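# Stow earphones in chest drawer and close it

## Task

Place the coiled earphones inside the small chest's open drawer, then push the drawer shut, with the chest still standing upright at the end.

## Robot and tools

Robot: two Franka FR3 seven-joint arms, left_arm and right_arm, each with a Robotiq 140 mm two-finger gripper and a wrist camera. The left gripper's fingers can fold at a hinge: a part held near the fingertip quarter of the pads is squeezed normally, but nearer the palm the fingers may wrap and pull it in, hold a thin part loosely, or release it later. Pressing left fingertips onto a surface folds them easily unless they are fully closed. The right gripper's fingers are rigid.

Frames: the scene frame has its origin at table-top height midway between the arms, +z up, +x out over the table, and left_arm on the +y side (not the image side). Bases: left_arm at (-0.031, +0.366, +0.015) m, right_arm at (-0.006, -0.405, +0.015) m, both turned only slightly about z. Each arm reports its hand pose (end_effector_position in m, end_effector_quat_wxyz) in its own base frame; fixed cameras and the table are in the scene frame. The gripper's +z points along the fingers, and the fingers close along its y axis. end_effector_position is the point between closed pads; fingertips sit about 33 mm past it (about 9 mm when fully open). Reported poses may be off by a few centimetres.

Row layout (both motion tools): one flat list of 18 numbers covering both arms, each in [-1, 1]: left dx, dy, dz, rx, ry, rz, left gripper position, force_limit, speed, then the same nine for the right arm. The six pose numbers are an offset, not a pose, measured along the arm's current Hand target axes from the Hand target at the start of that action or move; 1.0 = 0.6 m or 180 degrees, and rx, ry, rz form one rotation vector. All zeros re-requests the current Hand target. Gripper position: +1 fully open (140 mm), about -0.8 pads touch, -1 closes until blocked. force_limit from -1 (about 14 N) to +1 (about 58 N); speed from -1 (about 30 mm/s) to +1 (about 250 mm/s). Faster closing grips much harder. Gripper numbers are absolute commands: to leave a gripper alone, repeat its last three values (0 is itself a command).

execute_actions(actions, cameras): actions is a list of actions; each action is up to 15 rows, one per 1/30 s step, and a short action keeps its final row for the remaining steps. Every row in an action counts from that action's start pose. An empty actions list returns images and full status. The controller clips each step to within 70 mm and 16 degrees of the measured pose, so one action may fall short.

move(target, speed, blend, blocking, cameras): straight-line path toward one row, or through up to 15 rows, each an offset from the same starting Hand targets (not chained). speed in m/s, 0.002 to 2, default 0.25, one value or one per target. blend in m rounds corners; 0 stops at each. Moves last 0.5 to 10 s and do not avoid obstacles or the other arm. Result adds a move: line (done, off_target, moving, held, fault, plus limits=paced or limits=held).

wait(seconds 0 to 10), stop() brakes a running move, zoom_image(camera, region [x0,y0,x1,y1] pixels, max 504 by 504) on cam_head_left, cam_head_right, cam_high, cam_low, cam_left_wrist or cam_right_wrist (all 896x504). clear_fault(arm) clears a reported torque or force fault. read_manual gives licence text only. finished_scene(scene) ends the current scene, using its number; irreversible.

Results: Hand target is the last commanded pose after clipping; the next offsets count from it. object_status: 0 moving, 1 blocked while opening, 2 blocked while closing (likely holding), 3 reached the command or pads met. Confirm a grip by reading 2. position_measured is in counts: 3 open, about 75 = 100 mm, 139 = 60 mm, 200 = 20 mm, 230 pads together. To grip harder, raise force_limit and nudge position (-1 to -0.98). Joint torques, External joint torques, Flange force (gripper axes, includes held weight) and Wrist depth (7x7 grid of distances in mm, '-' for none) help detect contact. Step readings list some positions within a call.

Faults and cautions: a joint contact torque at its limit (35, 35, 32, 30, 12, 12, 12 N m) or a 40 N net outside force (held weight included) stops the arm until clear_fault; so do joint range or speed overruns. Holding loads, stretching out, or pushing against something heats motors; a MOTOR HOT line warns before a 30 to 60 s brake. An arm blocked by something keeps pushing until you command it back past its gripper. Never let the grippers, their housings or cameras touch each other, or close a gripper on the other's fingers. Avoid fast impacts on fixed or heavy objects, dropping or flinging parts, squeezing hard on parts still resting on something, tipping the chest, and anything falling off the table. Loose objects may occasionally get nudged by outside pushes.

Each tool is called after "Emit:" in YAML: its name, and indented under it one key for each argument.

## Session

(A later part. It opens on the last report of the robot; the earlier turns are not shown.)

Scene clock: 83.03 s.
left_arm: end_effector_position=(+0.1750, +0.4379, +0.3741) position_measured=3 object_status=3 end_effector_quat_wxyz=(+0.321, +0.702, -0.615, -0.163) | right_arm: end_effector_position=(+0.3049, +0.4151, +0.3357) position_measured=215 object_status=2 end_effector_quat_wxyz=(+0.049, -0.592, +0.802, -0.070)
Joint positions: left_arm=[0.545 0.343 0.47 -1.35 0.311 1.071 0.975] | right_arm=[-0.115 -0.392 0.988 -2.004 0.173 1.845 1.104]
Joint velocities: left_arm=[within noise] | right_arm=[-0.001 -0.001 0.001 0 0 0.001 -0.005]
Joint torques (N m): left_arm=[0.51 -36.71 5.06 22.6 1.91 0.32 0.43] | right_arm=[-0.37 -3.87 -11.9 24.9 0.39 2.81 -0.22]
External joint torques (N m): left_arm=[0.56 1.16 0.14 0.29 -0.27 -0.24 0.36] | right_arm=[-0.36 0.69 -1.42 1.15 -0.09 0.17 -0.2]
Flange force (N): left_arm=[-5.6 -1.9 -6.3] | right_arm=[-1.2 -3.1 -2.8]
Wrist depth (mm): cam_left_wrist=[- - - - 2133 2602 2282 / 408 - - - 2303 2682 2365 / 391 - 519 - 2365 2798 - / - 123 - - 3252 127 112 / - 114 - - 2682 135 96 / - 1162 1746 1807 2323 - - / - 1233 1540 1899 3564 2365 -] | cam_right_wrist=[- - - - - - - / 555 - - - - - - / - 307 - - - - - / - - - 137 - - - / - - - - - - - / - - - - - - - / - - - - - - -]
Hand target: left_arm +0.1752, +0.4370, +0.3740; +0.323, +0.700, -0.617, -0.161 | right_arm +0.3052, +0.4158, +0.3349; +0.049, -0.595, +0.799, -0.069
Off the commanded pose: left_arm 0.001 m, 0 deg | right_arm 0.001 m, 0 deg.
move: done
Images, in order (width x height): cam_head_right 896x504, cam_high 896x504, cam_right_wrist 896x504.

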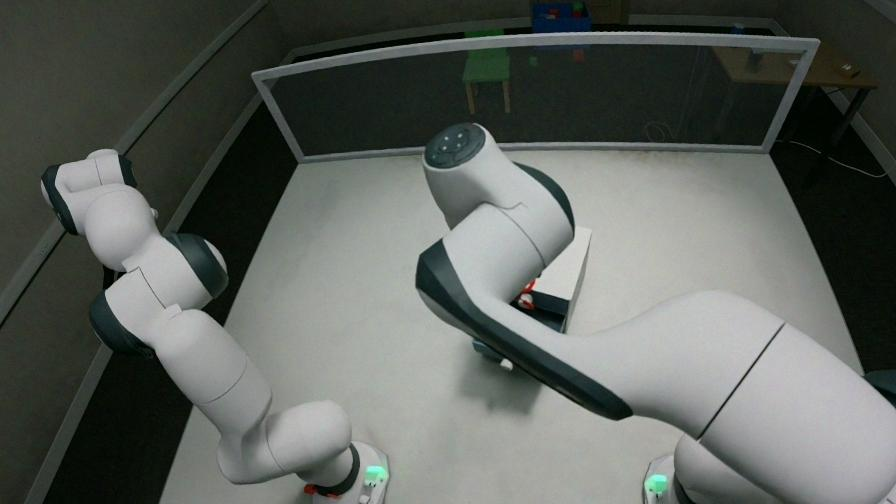

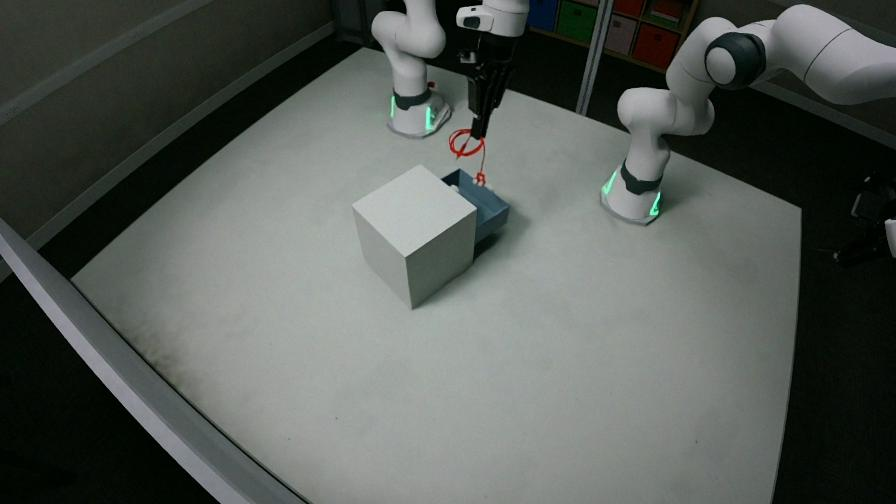

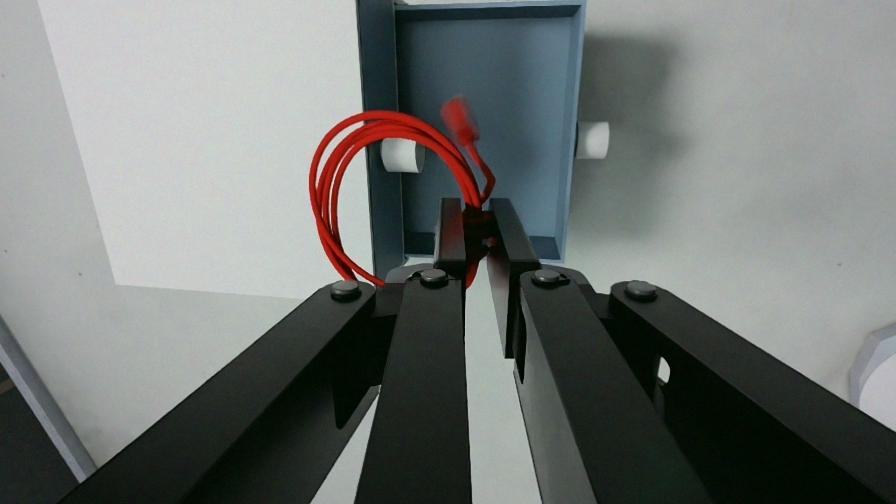

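Emit:
move:
  target:
    - [0,0,0,0,0,0,1,1,1,0.0657,-0.0172,0.0032,0.0211,0.0224,-0.4957,-1,-1,-1]
    - [0,0,0,0,0,0,1,1,1,0.0652,0.007,0.1432,0.0211,0.0224,-0.4957,-1,-1,-1]
  speed: [0.4,0.2]
  blend: 0.02
  cameras: ["cam_right_wrist","cam_head_right","cam_high"]

Scene clock: 95.43 s.
left_arm: end_effector_position=(+0.1750, +0.4379, +0.3741) position_measured=3 object_status=3 end_effector_quat_wxyz=(+0.321, +0.702, -0.615, -0.163) | right_arm: end_effector_position=(+0.3031, +0.3748, +0.2502) position_measured=215 object_status=2 end_effector_quat_wxyz=(+0.021, +0.980, -0.155, +0.125)
Joint positions: left_arm=[0.545 0.343 0.47 -1.35 0.311 1.071 0.975] | right_arm=[0.516 -0.313 0.477 -2.328 -0.121 2.114 -0.22]
Joint velocities: left_arm=[within noise] | right_arm=[0.001 0 0.001 0 0 0.004 -0.005]
Joint torques (N m): left_arm=[0.54 -36.67 5.02 22.58 1.93 0.33 0.41] | right_arm=[-0.69 -17.89 -5.45 25.59 -0.02 2.83 -0.26]
External joint torques (N m): left_arm=[0.67 1.21 0.15 0.24 -0.25 -0.24 0.34] | right_arm=[-0.75 0.31 -1.14 1.19 -0.46 0.17 -0.27]
Flange force (N): left_arm=[-5.7 -2.0 -6.2] | right_arm=[4.0 -3.8 -0.7]
Wrist depth (mm): cam_left_wrist=[373 - - - 2205 2576 2243 / - 425 - - 2133 2798 2682 / 386 - - - 784 2957 - / 373 116 535 - 2387 127 112 / - 123 525 1885 2828 - 96 / - 1194 1454 1626 2432 3379 - / - 1239 1495 1647 2323 2344 -] | cam_right_wrist=[- - - - - - - / - - - 214 - 415 - / - - - 331 - 429 - / - - - 125 140 - - / - - - - - - - / - - - - - - - / - - - - - - -]
Hand target: left_arm +0.1752, +0.4370, +0.3740; +0.323, +0.700, -0.617, -0.161 | right_arm +0.3038, +0.3751, +0.2496; +0.021, +0.980, -0.150, +0.126
Off the commanded pose: left_arm 0.001 m, 0 deg | right_arm 0.001 m, 1 deg.
move: done; limits=paced
Images, in order (width x height): cam_head_right 896x504, cam_high 896x504, cam_right_wrist 896x504.

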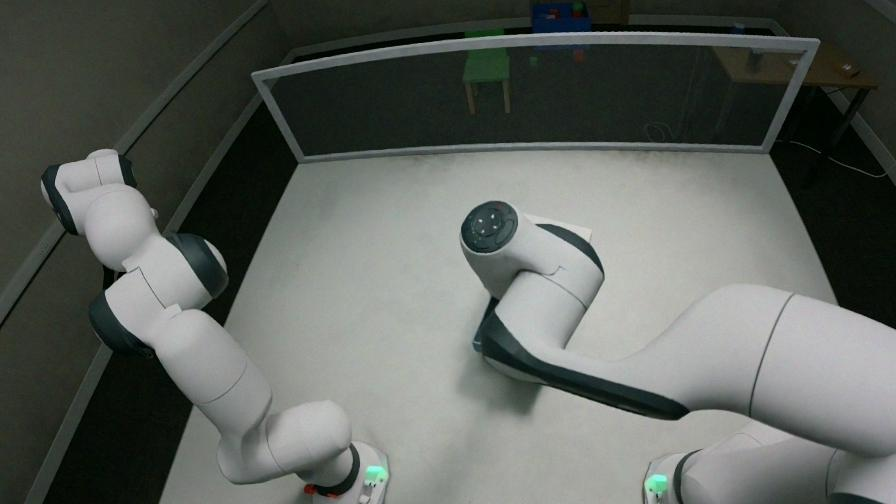

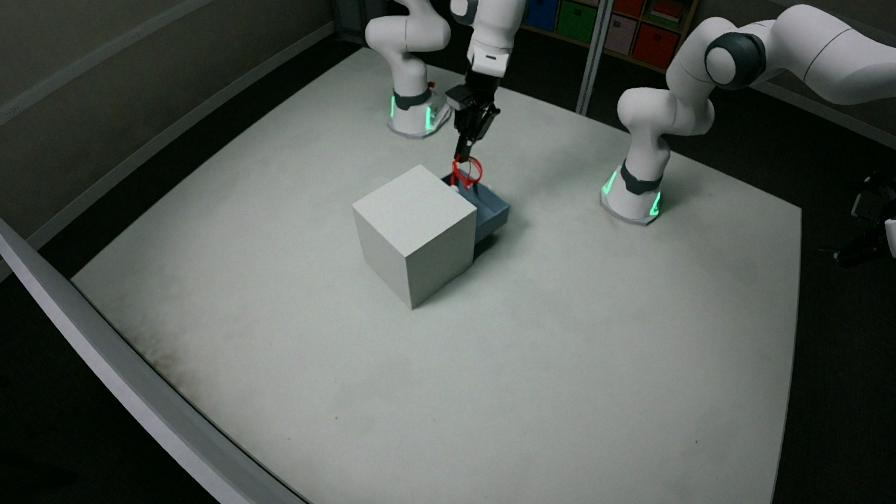

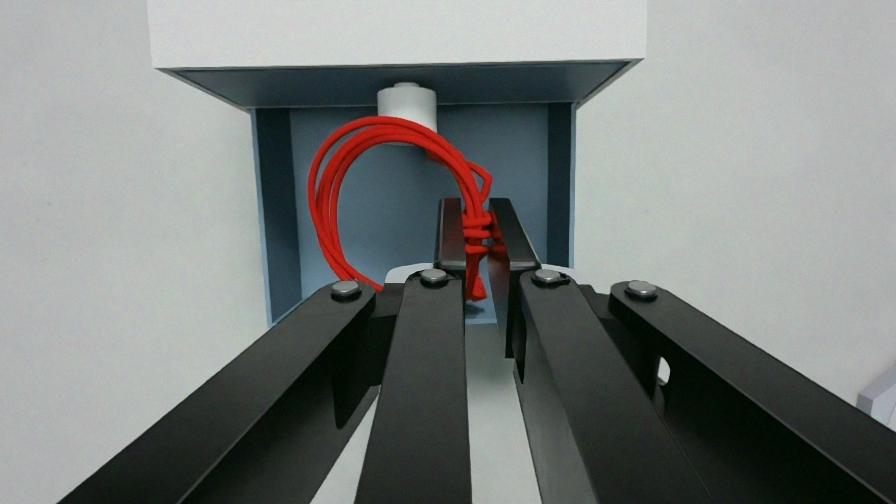

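Emit:
move:
  target: [0,0,0,0,0,0,1,1,1,-0.0712,0,0.2656,0,0,0,-1,-1,-1]
  speed: 0.13
  cameras: ["cam_right_wrist","cam_head_left","cam_high"]

Scene clock: 102.67 s.
left_arm: end_effector_position=(+0.1750, +0.4379, +0.3741) position_measured=3 object_status=3 end_effector_quat_wxyz=(+0.321, +0.702, -0.615, -0.163) | right_arm: end_effector_position=(+0.3022, +0.3769, +0.0897) position_measured=215 object_status=2 end_effector_quat_wxyz=(+0.020, +0.981, -0.146, +0.129)
Joint positions: left_arm=[0.545 0.343 0.47 -1.35 0.311 1.071 0.975] | right_arm=[0.445 -0.03 0.554 -2.506 -0.41 2.51 0.054]
Joint velocities: left_arm=[within noise] | right_arm=[0 0.001 0 0 0 -0.001 0.006]
Joint torques (N m): left_arm=[0.5 -36.69 5.02 22.55 1.92 0.33 0.46] | right_arm=[-3.14 -16.85 -3.08 20.11 -0.41 3.18 0.2]
External joint torques (N m): left_arm=[0.56 1.16 0.1 0.27 -0.26 -0.23 0.39] | right_arm=[-3.25 5.83 -2.72 -0.29 -0.98 0.71 0.19]
Flange force (N): left_arm=[-5.5 -1.9 -6.2] | right_arm=[5.5 -16.7 24.8]
Wrist depth (mm): cam_left_wrist=[- 416 - - 2133 2576 2243 / - - - - - 2739 2526 / - - - - 2628 2768 2602 / - 116 - - 2432 127 2455 / - 114 566 2017 2409 2957 96 / - 1210 1462 1820 2602 3252 - / - 1321 1495 2082 2082 2205 -] | cam_right_wrist=[151 - 167 - - 128 - / 146 - - 168 170 - - / 148 - - - - 145 - / 150 - - - 167 129 - / 151 - - - - 79 - / 141 - - - - - - / - - - - - - -]
Hand target: left_arm +0.1752, +0.4370, +0.3740; +0.323, +0.700, -0.617, -0.161 | right_arm +0.3029, +0.3748, +0.0846; +0.021, +0.980, -0.150, +0.126
Off the commanded pose: left_arm 0.001 m, 0 deg | right_arm 0.006 m, 1 deg.
move: off_target (right_arm)
Images, in order (width x height): cam_head_left 896x504, cam_high 896x504, cam_right_wrist 896x504.

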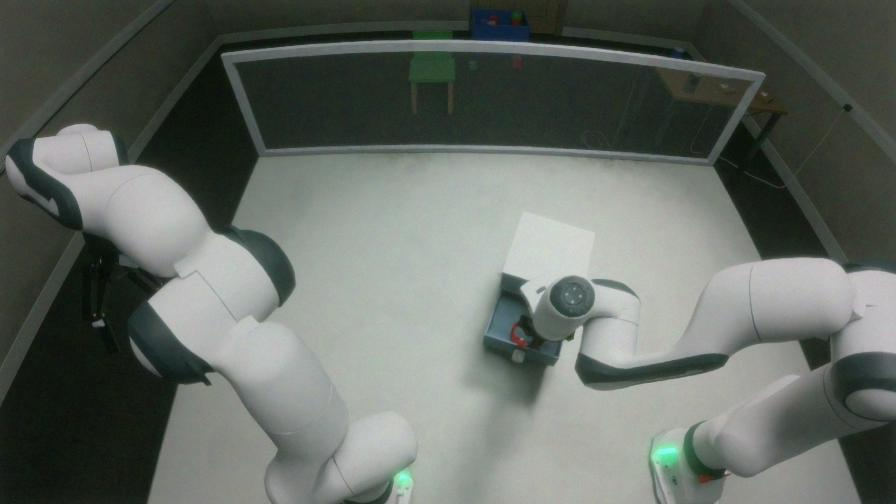

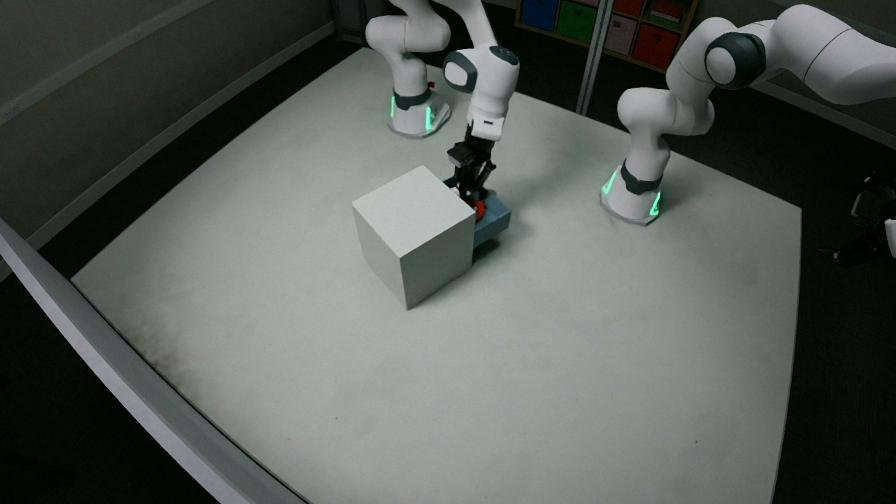

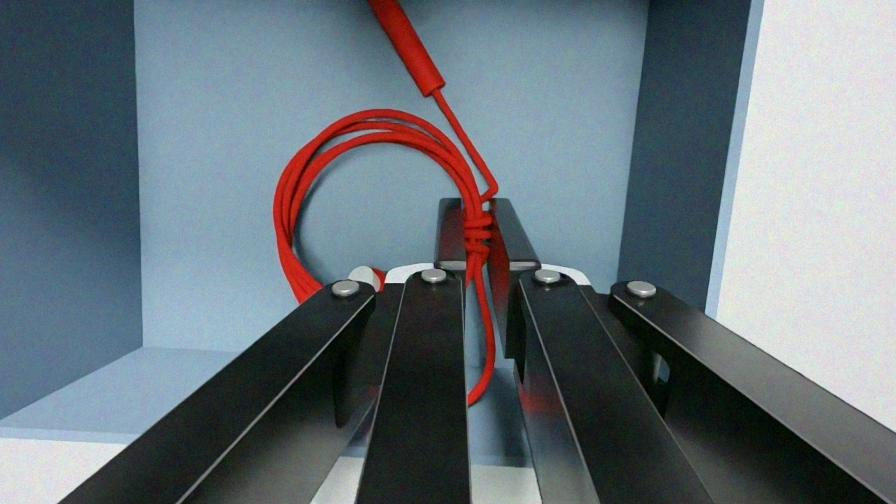

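Emit:
move:
  target: [0,0,0,0,0,0,1,1,1,0.0073,0,-0.027,0,0,0,-1,-1,-1]
  speed: 0.06
  cameras: ["cam_right_wrist","cam_head_left","cam_high","cam_low"]

Scene clock: 105.53 s.
left_arm: end_effector_position=(+0.1750, +0.4379, +0.3741) position_measured=3 object_status=3 end_effector_quat_wxyz=(+0.321, +0.702, -0.615, -0.163) | right_arm: end_effector_position=(+0.3031, +0.3753, +0.1006) position_measured=215 object_status=2 end_effector_quat_wxyz=(+0.020, +0.980, -0.152, +0.127)
Joint positions: left_arm=[0.545 0.343 0.47 -1.35 0.311 1.071 0.975] | right_arm=[0.446 -0.061 0.552 -2.504 -0.362 2.488 0.02]
Joint velocities: left_arm=[within noise] | right_arm=[0 0 0.002 -0.001 -0.001 0 -0.006]
Joint torques (N m): left_arm=[0.49 -36.64 5.04 22.57 1.92 0.33 0.4] | right_arm=[-0.59 -22.25 -1.96 22.68 0.91 2.19 -0.15]
External joint torques (N m): left_arm=[0.39 1.16 0.01 0.36 -0.27 -0.22 0.33] | right_arm=[-0.57 0.03 -1 1.77 0.34 -0.31 -0.16]
Flange force (N): left_arm=[-5.4 -2.1 -6.5] | right_arm=[3.4 -4.8 -1.9]
Wrist depth (mm): cam_left_wrist=[365 422 - - 2551 2263 2303 / 373 - - - 2263 2655 2409 / 376 - - - 2387 2798 2628 / - 116 - - 2344 135 113 / - 114 - 2033 2365 135 96 / - 1210 1454 1794 2409 3173 101 / - 1227 1470 1845 2323 2387 -] | cam_right_wrist=[154 - - - - 142 - / 148 - - - - 139 - / 156 - - - - - - / 159 - 189 124 162 - - / 153 191 - - - 79 - / 146 - - - - - 273 / - - - - - - -]
Hand target: left_arm +0.1752, +0.4370, +0.3740; +0.323, +0.700, -0.617, -0.161 | right_arm +0.3030, +0.3749, +0.1014; +0.021, +0.980, -0.150, +0.126
Off the commanded pose: left_arm 0.001 m, 0 deg | right_arm 0.001 m, 0 deg.
move: done
Images, in order (width x height): cam_head_left 896x504, cam_high 896x504, cam_low 896x504, cam_right_wrist 896x504.

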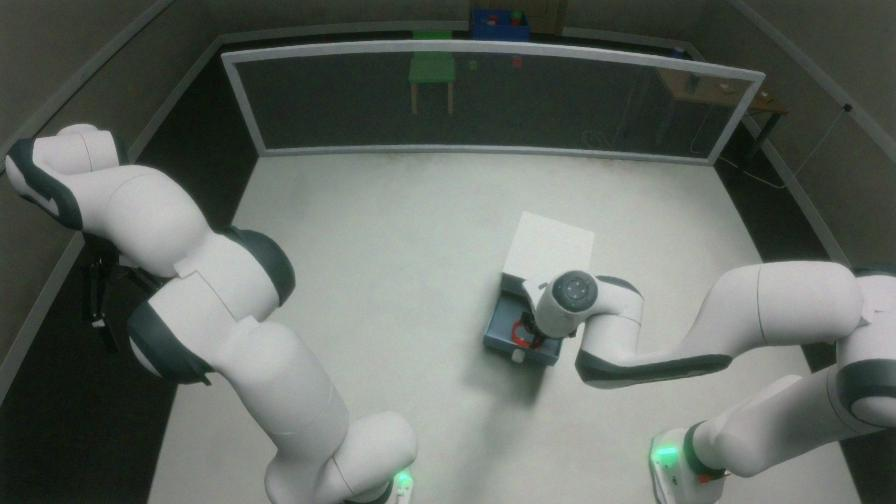

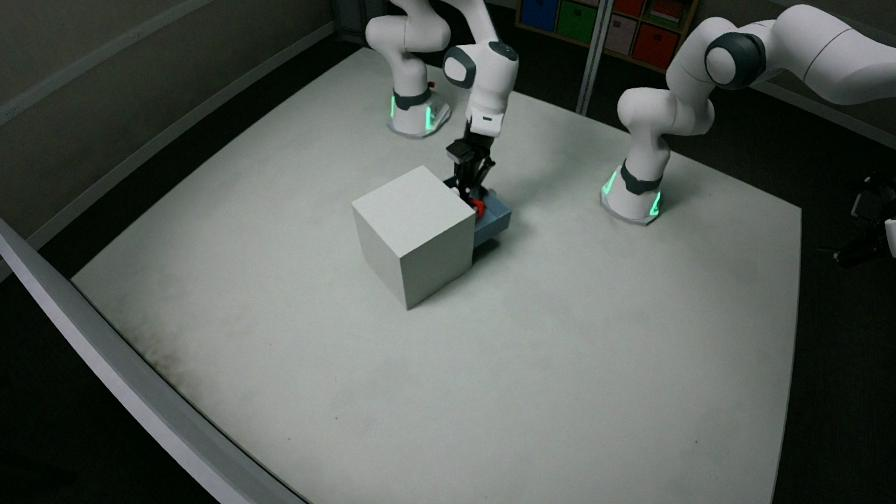

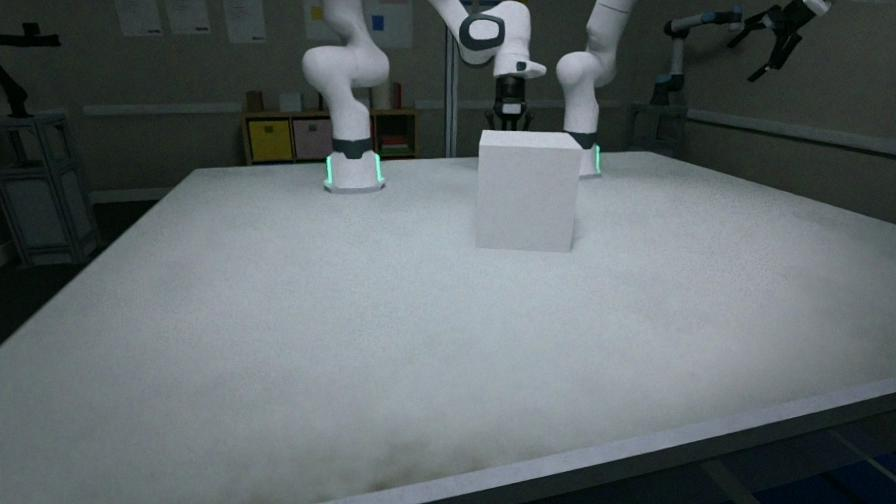

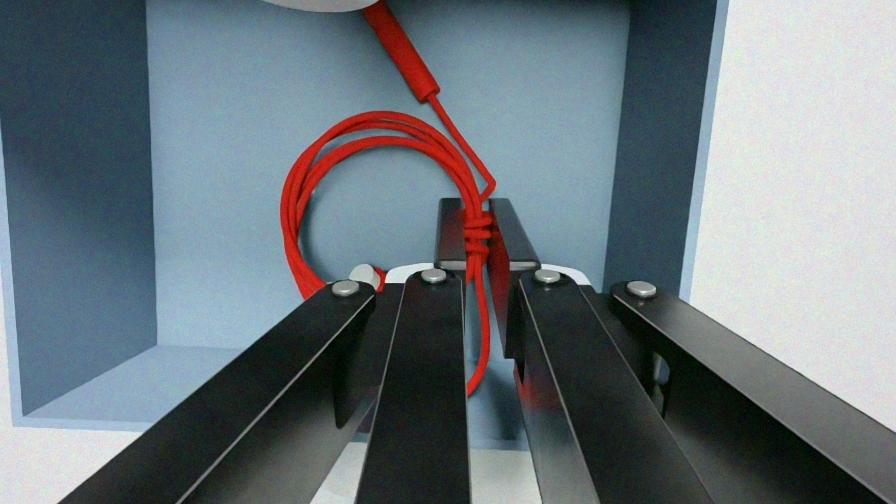

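Emit:
move:
  target:
    - [0,0,0,0,0,0,1,1,1,-0.0022,0,0.008,0,0,0,-1,-1,-1]
    - [0,0,0,0,0,0,1,1,1,-0.0022,0,0.008,0,0,0,-0.48,-1,-1]
  speed: 0.04
  cameras: ["cam_right_wrist"]

Scene clock: 108.17 s.
left_arm: end_effector_position=(+0.1750, +0.4379, +0.3741) position_measured=3 object_status=3 end_effector_quat_wxyz=(+0.321, +0.702, -0.615, -0.163) | right_arm: end_effector_position=(+0.3026, +0.3748, +0.0974) position_measured=190 object_status=0 end_effector_quat_wxyz=(+0.022, +0.981, -0.149, +0.126)
Joint positions: left_arm=[0.545 0.343 0.47 -1.35 0.311 1.071 0.975] | right_arm=[0.446 -0.052 0.552 -2.504 -0.371 2.49 0.022]
Joint torques (N m): left_arm=[0.47 -36.68 5.02 22.56 1.93 0.32 0.43] | right_arm=[-1.08 -21.3 -1.66 22.3 0.09 2.64 0.22]
External joint torques (N m): left_arm=[0.41 1.46 -0.03 0.14 -0.27 -0.23 0.36] | right_arm=[-1.15 1.02 -0.93 1.59 -0.48 0.16 0.22]
Flange force (N): left_arm=[-5.6 -2.4 -6.3] | right_arm=[2.9 -9.2 5.9]
Wrist depth (mm): cam_left_wrist=[373 400 - 649 2187 2628 2303 / - - - - 2991 2655 2303 / 377 - - - 2387 3061 2243 / 373 116 - - 2576 127 2455 / - 114 1616 1794 2263 - 96 / - 1216 1478 1832 2502 3771 - / - 1222 1504 2115 2478 2187 -] | cam_right_wrist=[148 - - - - 132 - / 149 - - - - 121 260 / 149 - - - - - - / 160 - - - 145 136 - / 155 - - - - 93 - / - - - 160 - - - / - - - - - - -]
Hand target: left_arm +0.1752, +0.4370, +0.3740; +0.323, +0.700, -0.617, -0.161 | right_arm +0.3030, +0.3749, +0.0964; +0.021, +0.980, -0.150, +0.126
Off the commanded pose: left_arm 0.001 m, 0 deg | right_arm 0.001 m, 0 deg.
move: done
Images, in order (width x height): cam_right_wrist 896x504.

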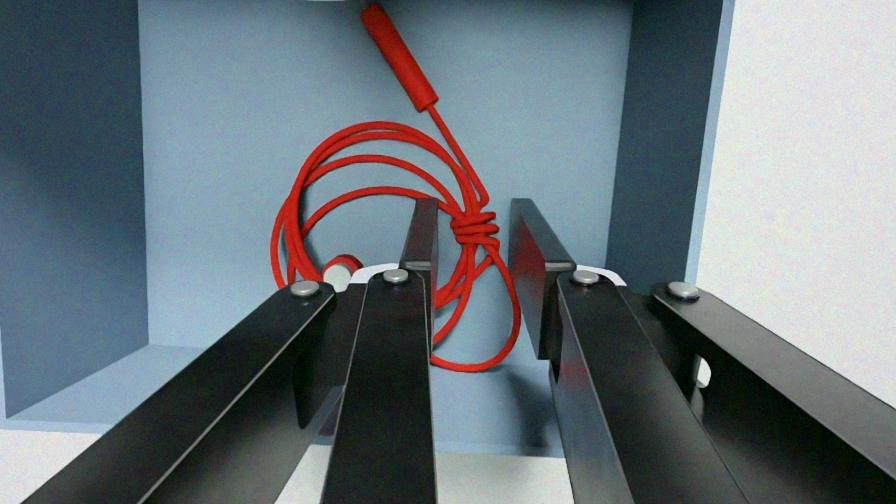

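Emit:
move:
  target:
    - [0,0,0,0,0,0,1,1,1,0,0,-0.1,0,0,0,-0.48,-1,-1]
    - [0,0,0,0,0,0,1,1,1,-0.0667,0,-0.3,0,0,0,-0.48,-1,-1]
  speed: [0.08,0.25]
  blend: 0.02
  cameras: ["cam_right_wrist","cam_head_right"]

Emit:
zoom_image:
  camera: "cam_right_wrist"
  region: [200, 0, 640, 400]

Scene clock: 112.47 s.
left_arm: end_effector_position=(+0.1750, +0.4379, +0.3741) position_measured=3 object_status=3 end_effector_quat_wxyz=(+0.321, +0.702, -0.615, -0.163) | right_arm: end_effector_position=(+0.2239, +0.4014, +0.2608) position_measured=190 object_status=3 end_effector_quat_wxyz=(+0.019, +0.980, -0.152, +0.129)
Joint positions: left_arm=[0.545 0.343 0.47 -1.35 0.311 1.071 0.975] | right_arm=[0.616 -0.378 0.548 -2.336 -0.073 2.043 -0.095]
Joint velocities: left_arm=[within noise] | right_arm=[-0.002 0 -0.001 -0.001 -0.001 -0.005 -0.003]
Joint torques (N m): left_arm=[0.48 -36.68 5.01 22.59 1.92 0.31 0.44] | right_arm=[-0.3 -14.78 -7.08 26.1 0.66 2.36 -0.22]
External joint torques (N m): left_arm=[0.28 1.39 -0.13 0.23 -0.29 -0.24 0.37] | right_arm=[-0.35 0.37 -1.27 1.85 0.29 -0.21 -0.23]
Flange force (N): left_arm=[-5.5 -2.5 -6.6] | right_arm=[3.1 -4.8 -3.9]
Wrist depth (mm): cam_left_wrist=[347 - - - 2263 2576 2263 / 380 - - - 2323 2957 - / 385 - - - 2224 2957 - / 378 116 - - 2455 127 113 / - 114 - 1885 2739 2991 96 / - 1222 1406 - 2551 3564 - / - 1233 1422 2365 2065 2282 -] | cam_right_wrist=[417 - - - - - - / - - - - - - - / - - - - - - 439 / - - - - 138 - - / - - - - - 93 - / - - - - - - - / - - - - - - -]
Hand target: left_arm +0.1752, +0.4370, +0.3740; +0.323, +0.700, -0.617, -0.161 | right_arm +0.2225, +0.4007, +0.2603; +0.021, +0.980, -0.150, +0.126
Off the commanded pose: left_arm 0.001 m, 0 deg | right_arm 0.002 m, 0 deg.
move: done
Images, in order (width x height): cam_head_right 896x504, cam_right_wrist 896x504.

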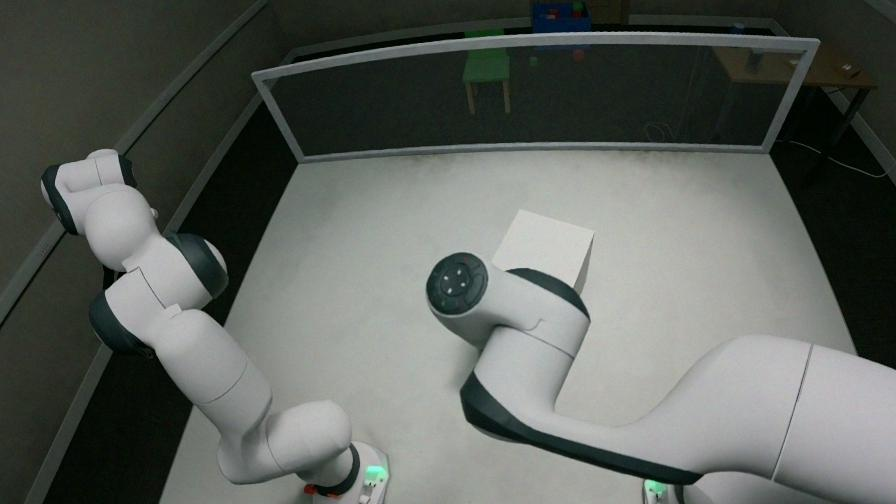

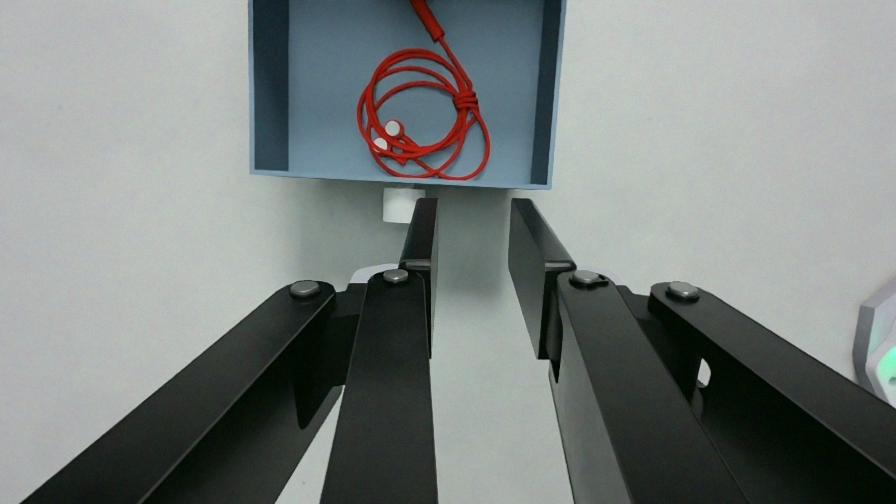

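Scaled by 1.145.

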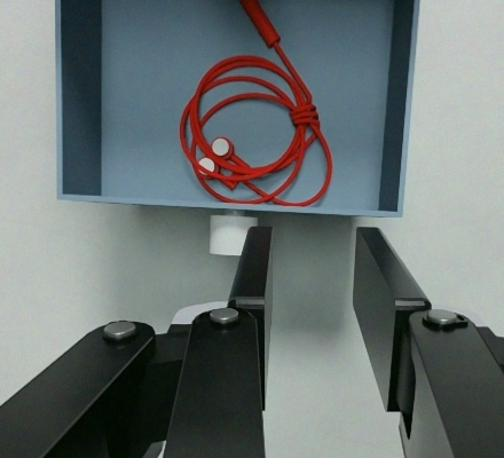

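Emit:
move:
  target:
    - [0,0,0,0,0,0,1,1,1,-0.0922,-0.0733,0.1307,-0.008,0.1667,0.014,0.05,-1,0]
    - [0,0,0,0,0,0,1,1,1,-0.131,-0.0733,0.2755,-0.008,0.1667,0.014,0.05,-1,0]
  speed: 0.25
  blend: 0.03
  cameras: ["cam_right_wrist"]

Scene clock: 122.20 s.
left_arm: end_effector_position=(+0.1750, +0.4379, +0.3741) position_measured=3 object_status=3 end_effector_quat_wxyz=(+0.321, +0.702, -0.615, -0.163) | right_arm: end_effector_position=(+0.2030, +0.4532, +0.0798) position_measured=123 object_status=3 end_effector_quat_wxyz=(+0.068, +0.911, -0.158, +0.374)
Joint positions: left_arm=[0.545 0.343 0.47 -1.35 0.311 1.071 0.975] | right_arm=[0.722 0.422 0.855 -2.193 -1.078 1.811 1.01]
Joint velocities: left_arm=[within noise] | right_arm=[0 0.001 0.001 -0.001 0.001 0 0.008]
Joint torques (N m): left_arm=[0.53 -36.7 5.07 22.55 1.93 0.31 0.41] | right_arm=[-0.4 -28.61 8.12 19.66 0.02 0.03 0.15]
External joint torques (N m): left_arm=[0.45 1.3 0.02 0.18 -0.27 -0.25 0.34] | right_arm=[-0.52 0.45 -1.08 1.95 0.29 -0.2 0.13]
Flange force (N): left_arm=[-5.3 -2.2 -6.1] | right_arm=[-3.1 -8.2 -0.2]
Wrist depth (mm): cam_left_wrist=[383 426 458 - 2282 2655 2263 / - 433 - - 2924 2655 2243 / 377 - - - 2432 3135 - / 369 116 - - - 135 113 / - 115 - - - 145 96 / - 1194 - - 2409 3098 101 / - 1183 1531 1820 2502 - -] | cam_right_wrist=[- 150 146 151 149 149 - / - - 183 176 172 180 - / 276 - - - - - - / - - - - 143 - - / - 91 111 - 129 105 - / - - - - - - - / - - - - - - -]
Hand target: left_arm +0.1752, +0.4370, +0.3740; +0.323, +0.700, -0.617, -0.161 | right_arm +0.2032, +0.4523, +0.0803; +0.069, +0.910, -0.163, +0.374
Off the commanded pose: left_arm 0.001 m, 0 deg | right_arm 0.001 m, 1 deg.
move: done
Images, in order (width x height): cam_right_wrist 896x504.

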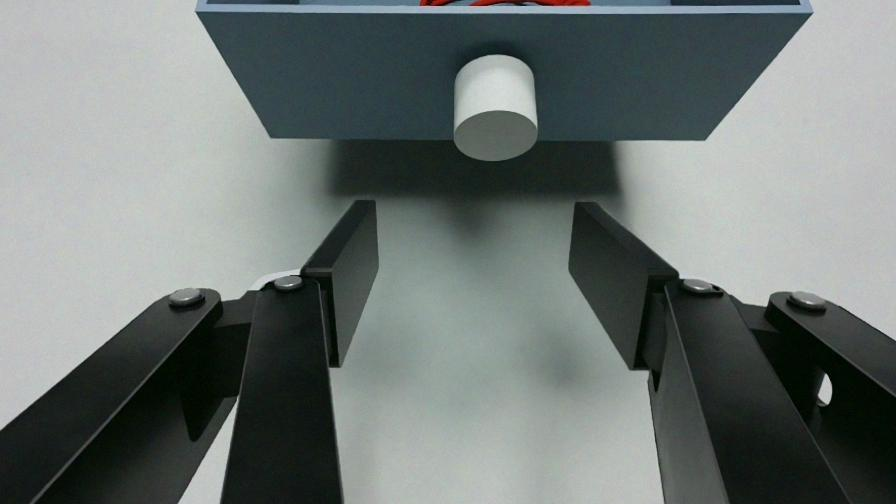

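Emit:
move:
  target:
    - [0,0,0,0,0,0,1,1,1,0.0354,0.0117,0.0354,0,0,0,0.05,-1,0]
    - [0,0,0,0,0,0,1,1,1,0.1768,0.0117,0.1768,0,0,0,0.05,-1,0]
  speed: [0.15,0.07]
  blend: 0.01
  cameras: ["cam_right_wrist","cam_high"]

Scene clock: 126.80 s.
left_arm: end_effector_position=(+0.1750, +0.4379, +0.3741) position_measured=3 object_status=3 end_effector_quat_wxyz=(+0.321, +0.702, -0.615, -0.163) | right_arm: end_effector_position=(+0.3415, +0.3929, +0.0800) position_measured=123 object_status=3 end_effector_quat_wxyz=(+0.069, +0.909, -0.167, +0.375)
Joint positions: left_arm=[0.545 0.343 0.47 -1.35 0.311 1.071 0.975] | right_arm=[0.44 0.3 0.793 -2.326 -1.216 2.035 0.886]
Joint velocities: left_arm=[within noise] | right_arm=[0 0 0.001 -0.001 -0.001 0.001 -0.006]
Joint torques (N m): left_arm=[0.47 -36.66 5.1 22.54 1.92 0.33 0.43] | right_arm=[-1.24 -26.15 5.94 18.74 -0.69 0.67 -0.29]
External joint torques (N m): left_arm=[0.39 1.32 0.06 0.19 -0.28 -0.23 0.36] | right_arm=[-1.23 0.4 -0.06 1.04 -0.46 0.32 -0.31]
Flange force (N): left_arm=[-5.4 -2.2 -6.1] | right_arm=[1.3 -3.2 2.5]
Wrist depth (mm): cam_left_wrist=[383 437 472 - - 2628 2224 / 378 - - - 2387 2551 2502 / 378 - 531 - 2344 2891 2602 / 377 123 - - 2478 127 - / - 114 - 1885 2409 2924 96 / - 1205 1462 1832 2478 3252 - / - 1245 1422 1927 2323 2243 -] | cam_right_wrist=[318 138 122 117 118 143 119 / 314 125 128 - 127 127 - / - 155 154 129 151 151 - / - - 133 132 142 - - / - 91 111 - 126 105 - / - - - - - - - / - - - - - - -]
Hand target: left_arm +0.1752, +0.4370, +0.3740; +0.323, +0.700, -0.617, -0.161 | right_arm +0.3414, +0.3936, +0.0797; +0.069, +0.910, -0.163, +0.374
Off the commanded pose: left_arm 0.001 m, 0 deg | right_arm 0.001 m, 1 deg.
move: done
Images, in order (width x height): cam_high 896x504, cam_right_wrist 896x504.

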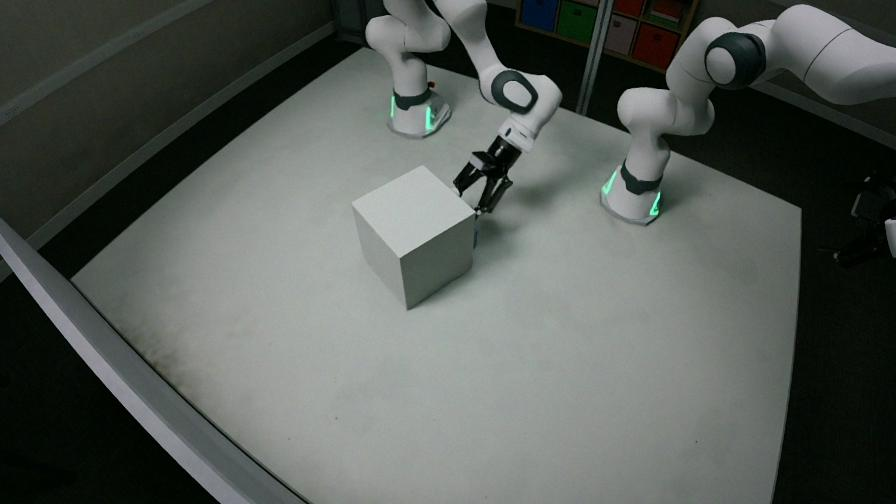

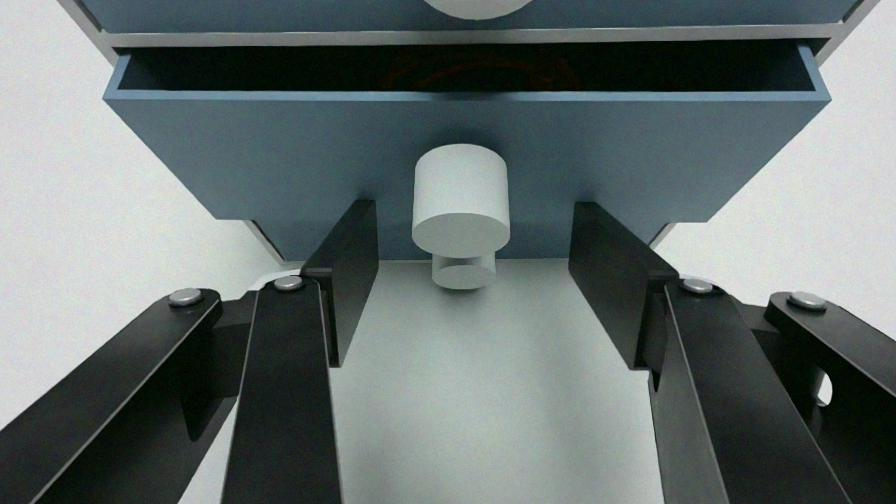

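Emit:
move:
  target: [0,0,0,0,0,0,1,1,1,0.0212,0,0.0212,0,0,0,0.05,-1,0]
  speed: 0.05
  cameras: ["cam_right_wrist"]

Scene clock: 128.77 s.
left_arm: end_effector_position=(+0.1750, +0.4379, +0.3741) position_measured=3 object_status=3 end_effector_quat_wxyz=(+0.321, +0.702, -0.615, -0.163) | right_arm: end_effector_position=(+0.3569, +0.3874, +0.0796) position_measured=123 object_status=3 end_effector_quat_wxyz=(+0.069, +0.910, -0.167, +0.374)
Joint positions: left_arm=[0.545 0.343 0.47 -1.35 0.311 1.071 0.975] | right_arm=[0.414 0.297 0.781 -2.328 -1.238 2.058 0.87]
Joint velocities: left_arm=[within noise] | right_arm=[-0.001 0.002 0 -0.001 -0.001 0.003 -0.007]
Joint torques (N m): left_arm=[0.52 -36.66 5.01 22.55 1.93 0.32 0.41] | right_arm=[-1.57 -26.65 4.75 18.89 -0.95 0.58 -0.31]
External joint torques (N m): left_arm=[0.66 1.11 0.17 0.29 -0.24 -0.24 0.34] | right_arm=[-1.56 0.1 -1.16 1.11 -0.74 0.21 -0.33]
Flange force (N): left_arm=[-5.6 -1.8 -6.2] | right_arm=[2.2 -3.1 4.3]
Wrist depth (mm): cam_left_wrist=[364 416 - 639 2303 2710 2263 / 372 432 - - 2243 2602 2205 / 371 443 - - 2344 2891 2502 / 373 116 - - 2365 135 2365 / - 114 - 1859 2409 2828 96 / - 1199 1462 1770 2365 3135 101 / - 1227 1391 1807 2828 2205 -] | cam_right_wrist=[106 102 105 - - 103 103 / - 123 123 127 127 122 129 / - 147 153 130 152 151 274 / - - 179 195 191 193 - / - 91 111 - 142 105 - / - - - - 227 - - / - - - - - - -]
Hand target: left_arm +0.1752, +0.4370, +0.3740; +0.323, +0.700, -0.617, -0.161 | right_arm +0.3583, +0.3874, +0.0796; +0.069, +0.910, -0.163, +0.374
Off the commanded pose: left_arm 0.001 m, 0 deg | right_arm 0.001 m, 0 deg.
move: done
Images, in order (width x height): cam_right_wrist 896x504.

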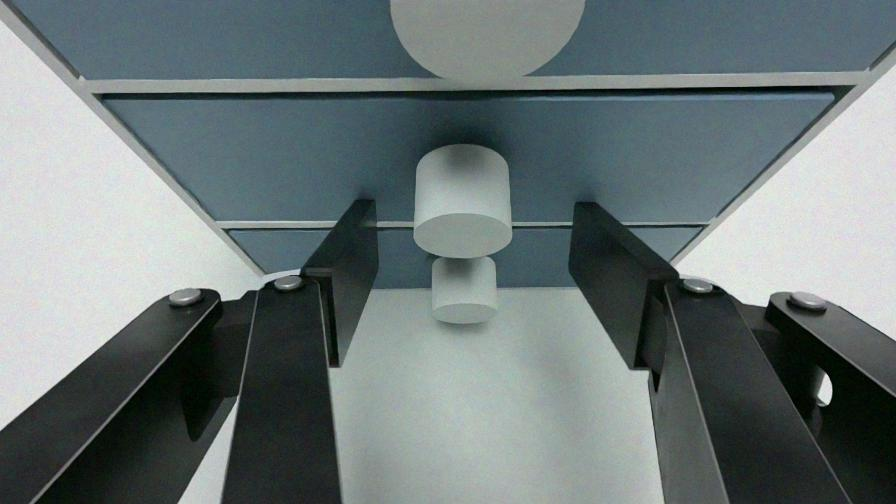

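Emit:
move:
  target: [0,0,0,0,0,0,1,1,1,0.0065,0,0.0065,0,0,0,0.05,-1,0]
  speed: 0.04
  cameras: ["cam_right_wrist"]

Scene clock: 130.07 s.
left_arm: end_effector_position=(+0.1750, +0.4379, +0.3741) position_measured=3 object_status=3 end_effector_quat_wxyz=(+0.321, +0.702, -0.615, -0.163) | right_arm: end_effector_position=(+0.3584, +0.3874, +0.0795) position_measured=123 object_status=3 end_effector_quat_wxyz=(+0.068, +0.910, -0.164, +0.374)
Joint positions: left_arm=[0.545 0.343 0.47 -1.35 0.311 1.071 0.975] | right_arm=[0.409 0.296 0.781 -2.33 -1.242 2.065 0.864]
Joint velocities: left_arm=[within noise] | right_arm=[-0.002 0 0.001 0 -0.005 0.003 -0.004]
Joint torques (N m): left_arm=[0.47 -36.65 5.02 22.6 1.91 0.32 0.44] | right_arm=[-3.12 -26.05 2.36 19.93 -1.4 0.57 -0.29]
External joint torques (N m): left_arm=[0.29 1.47 -0.11 0.22 -0.3 -0.23 0.37] | right_arm=[-3.16 0.7 -3.57 2.18 -1.2 0.18 -0.31]
Flange force (N): left_arm=[-5.7 -2.6 -6.7] | right_arm=[2.4 -8.0 11.0]
Wrist depth (mm): cam_left_wrist=[- - 472 - 1782 2455 1942 / - - - - 2710 2798 2432 / - 416 539 - 2168 2655 - / 378 116 - - 2682 127 - / - 114 - 1807 2828 135 96 / - 1222 - 1845 2478 2891 - / - 1233 1531 2049 3173 1899 -] | cam_right_wrist=[105 101 105 - - 101 101 / - 123 122 127 126 120 121 / - 153 153 - 151 159 - / - - 165 - 164 187 - / - 91 111 - 127 105 - / - - - - 219 - - / - - - - - - -]
Hand target: left_arm +0.1752, +0.4370, +0.3740; +0.323, +0.700, -0.617, -0.161 | right_arm +0.3634, +0.3854, +0.0796; +0.069, +0.910, -0.163, +0.374
Off the commanded pose: left_arm 0.001 m, 0 deg | right_arm 0.005 m, 0 deg.
move: off_target (right_arm)
Images, in order (width x height): cam_right_wrist 896x504.

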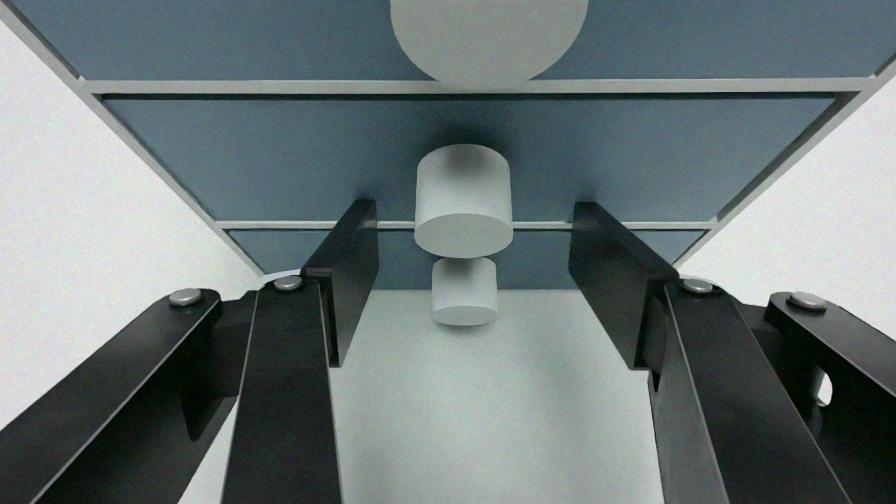

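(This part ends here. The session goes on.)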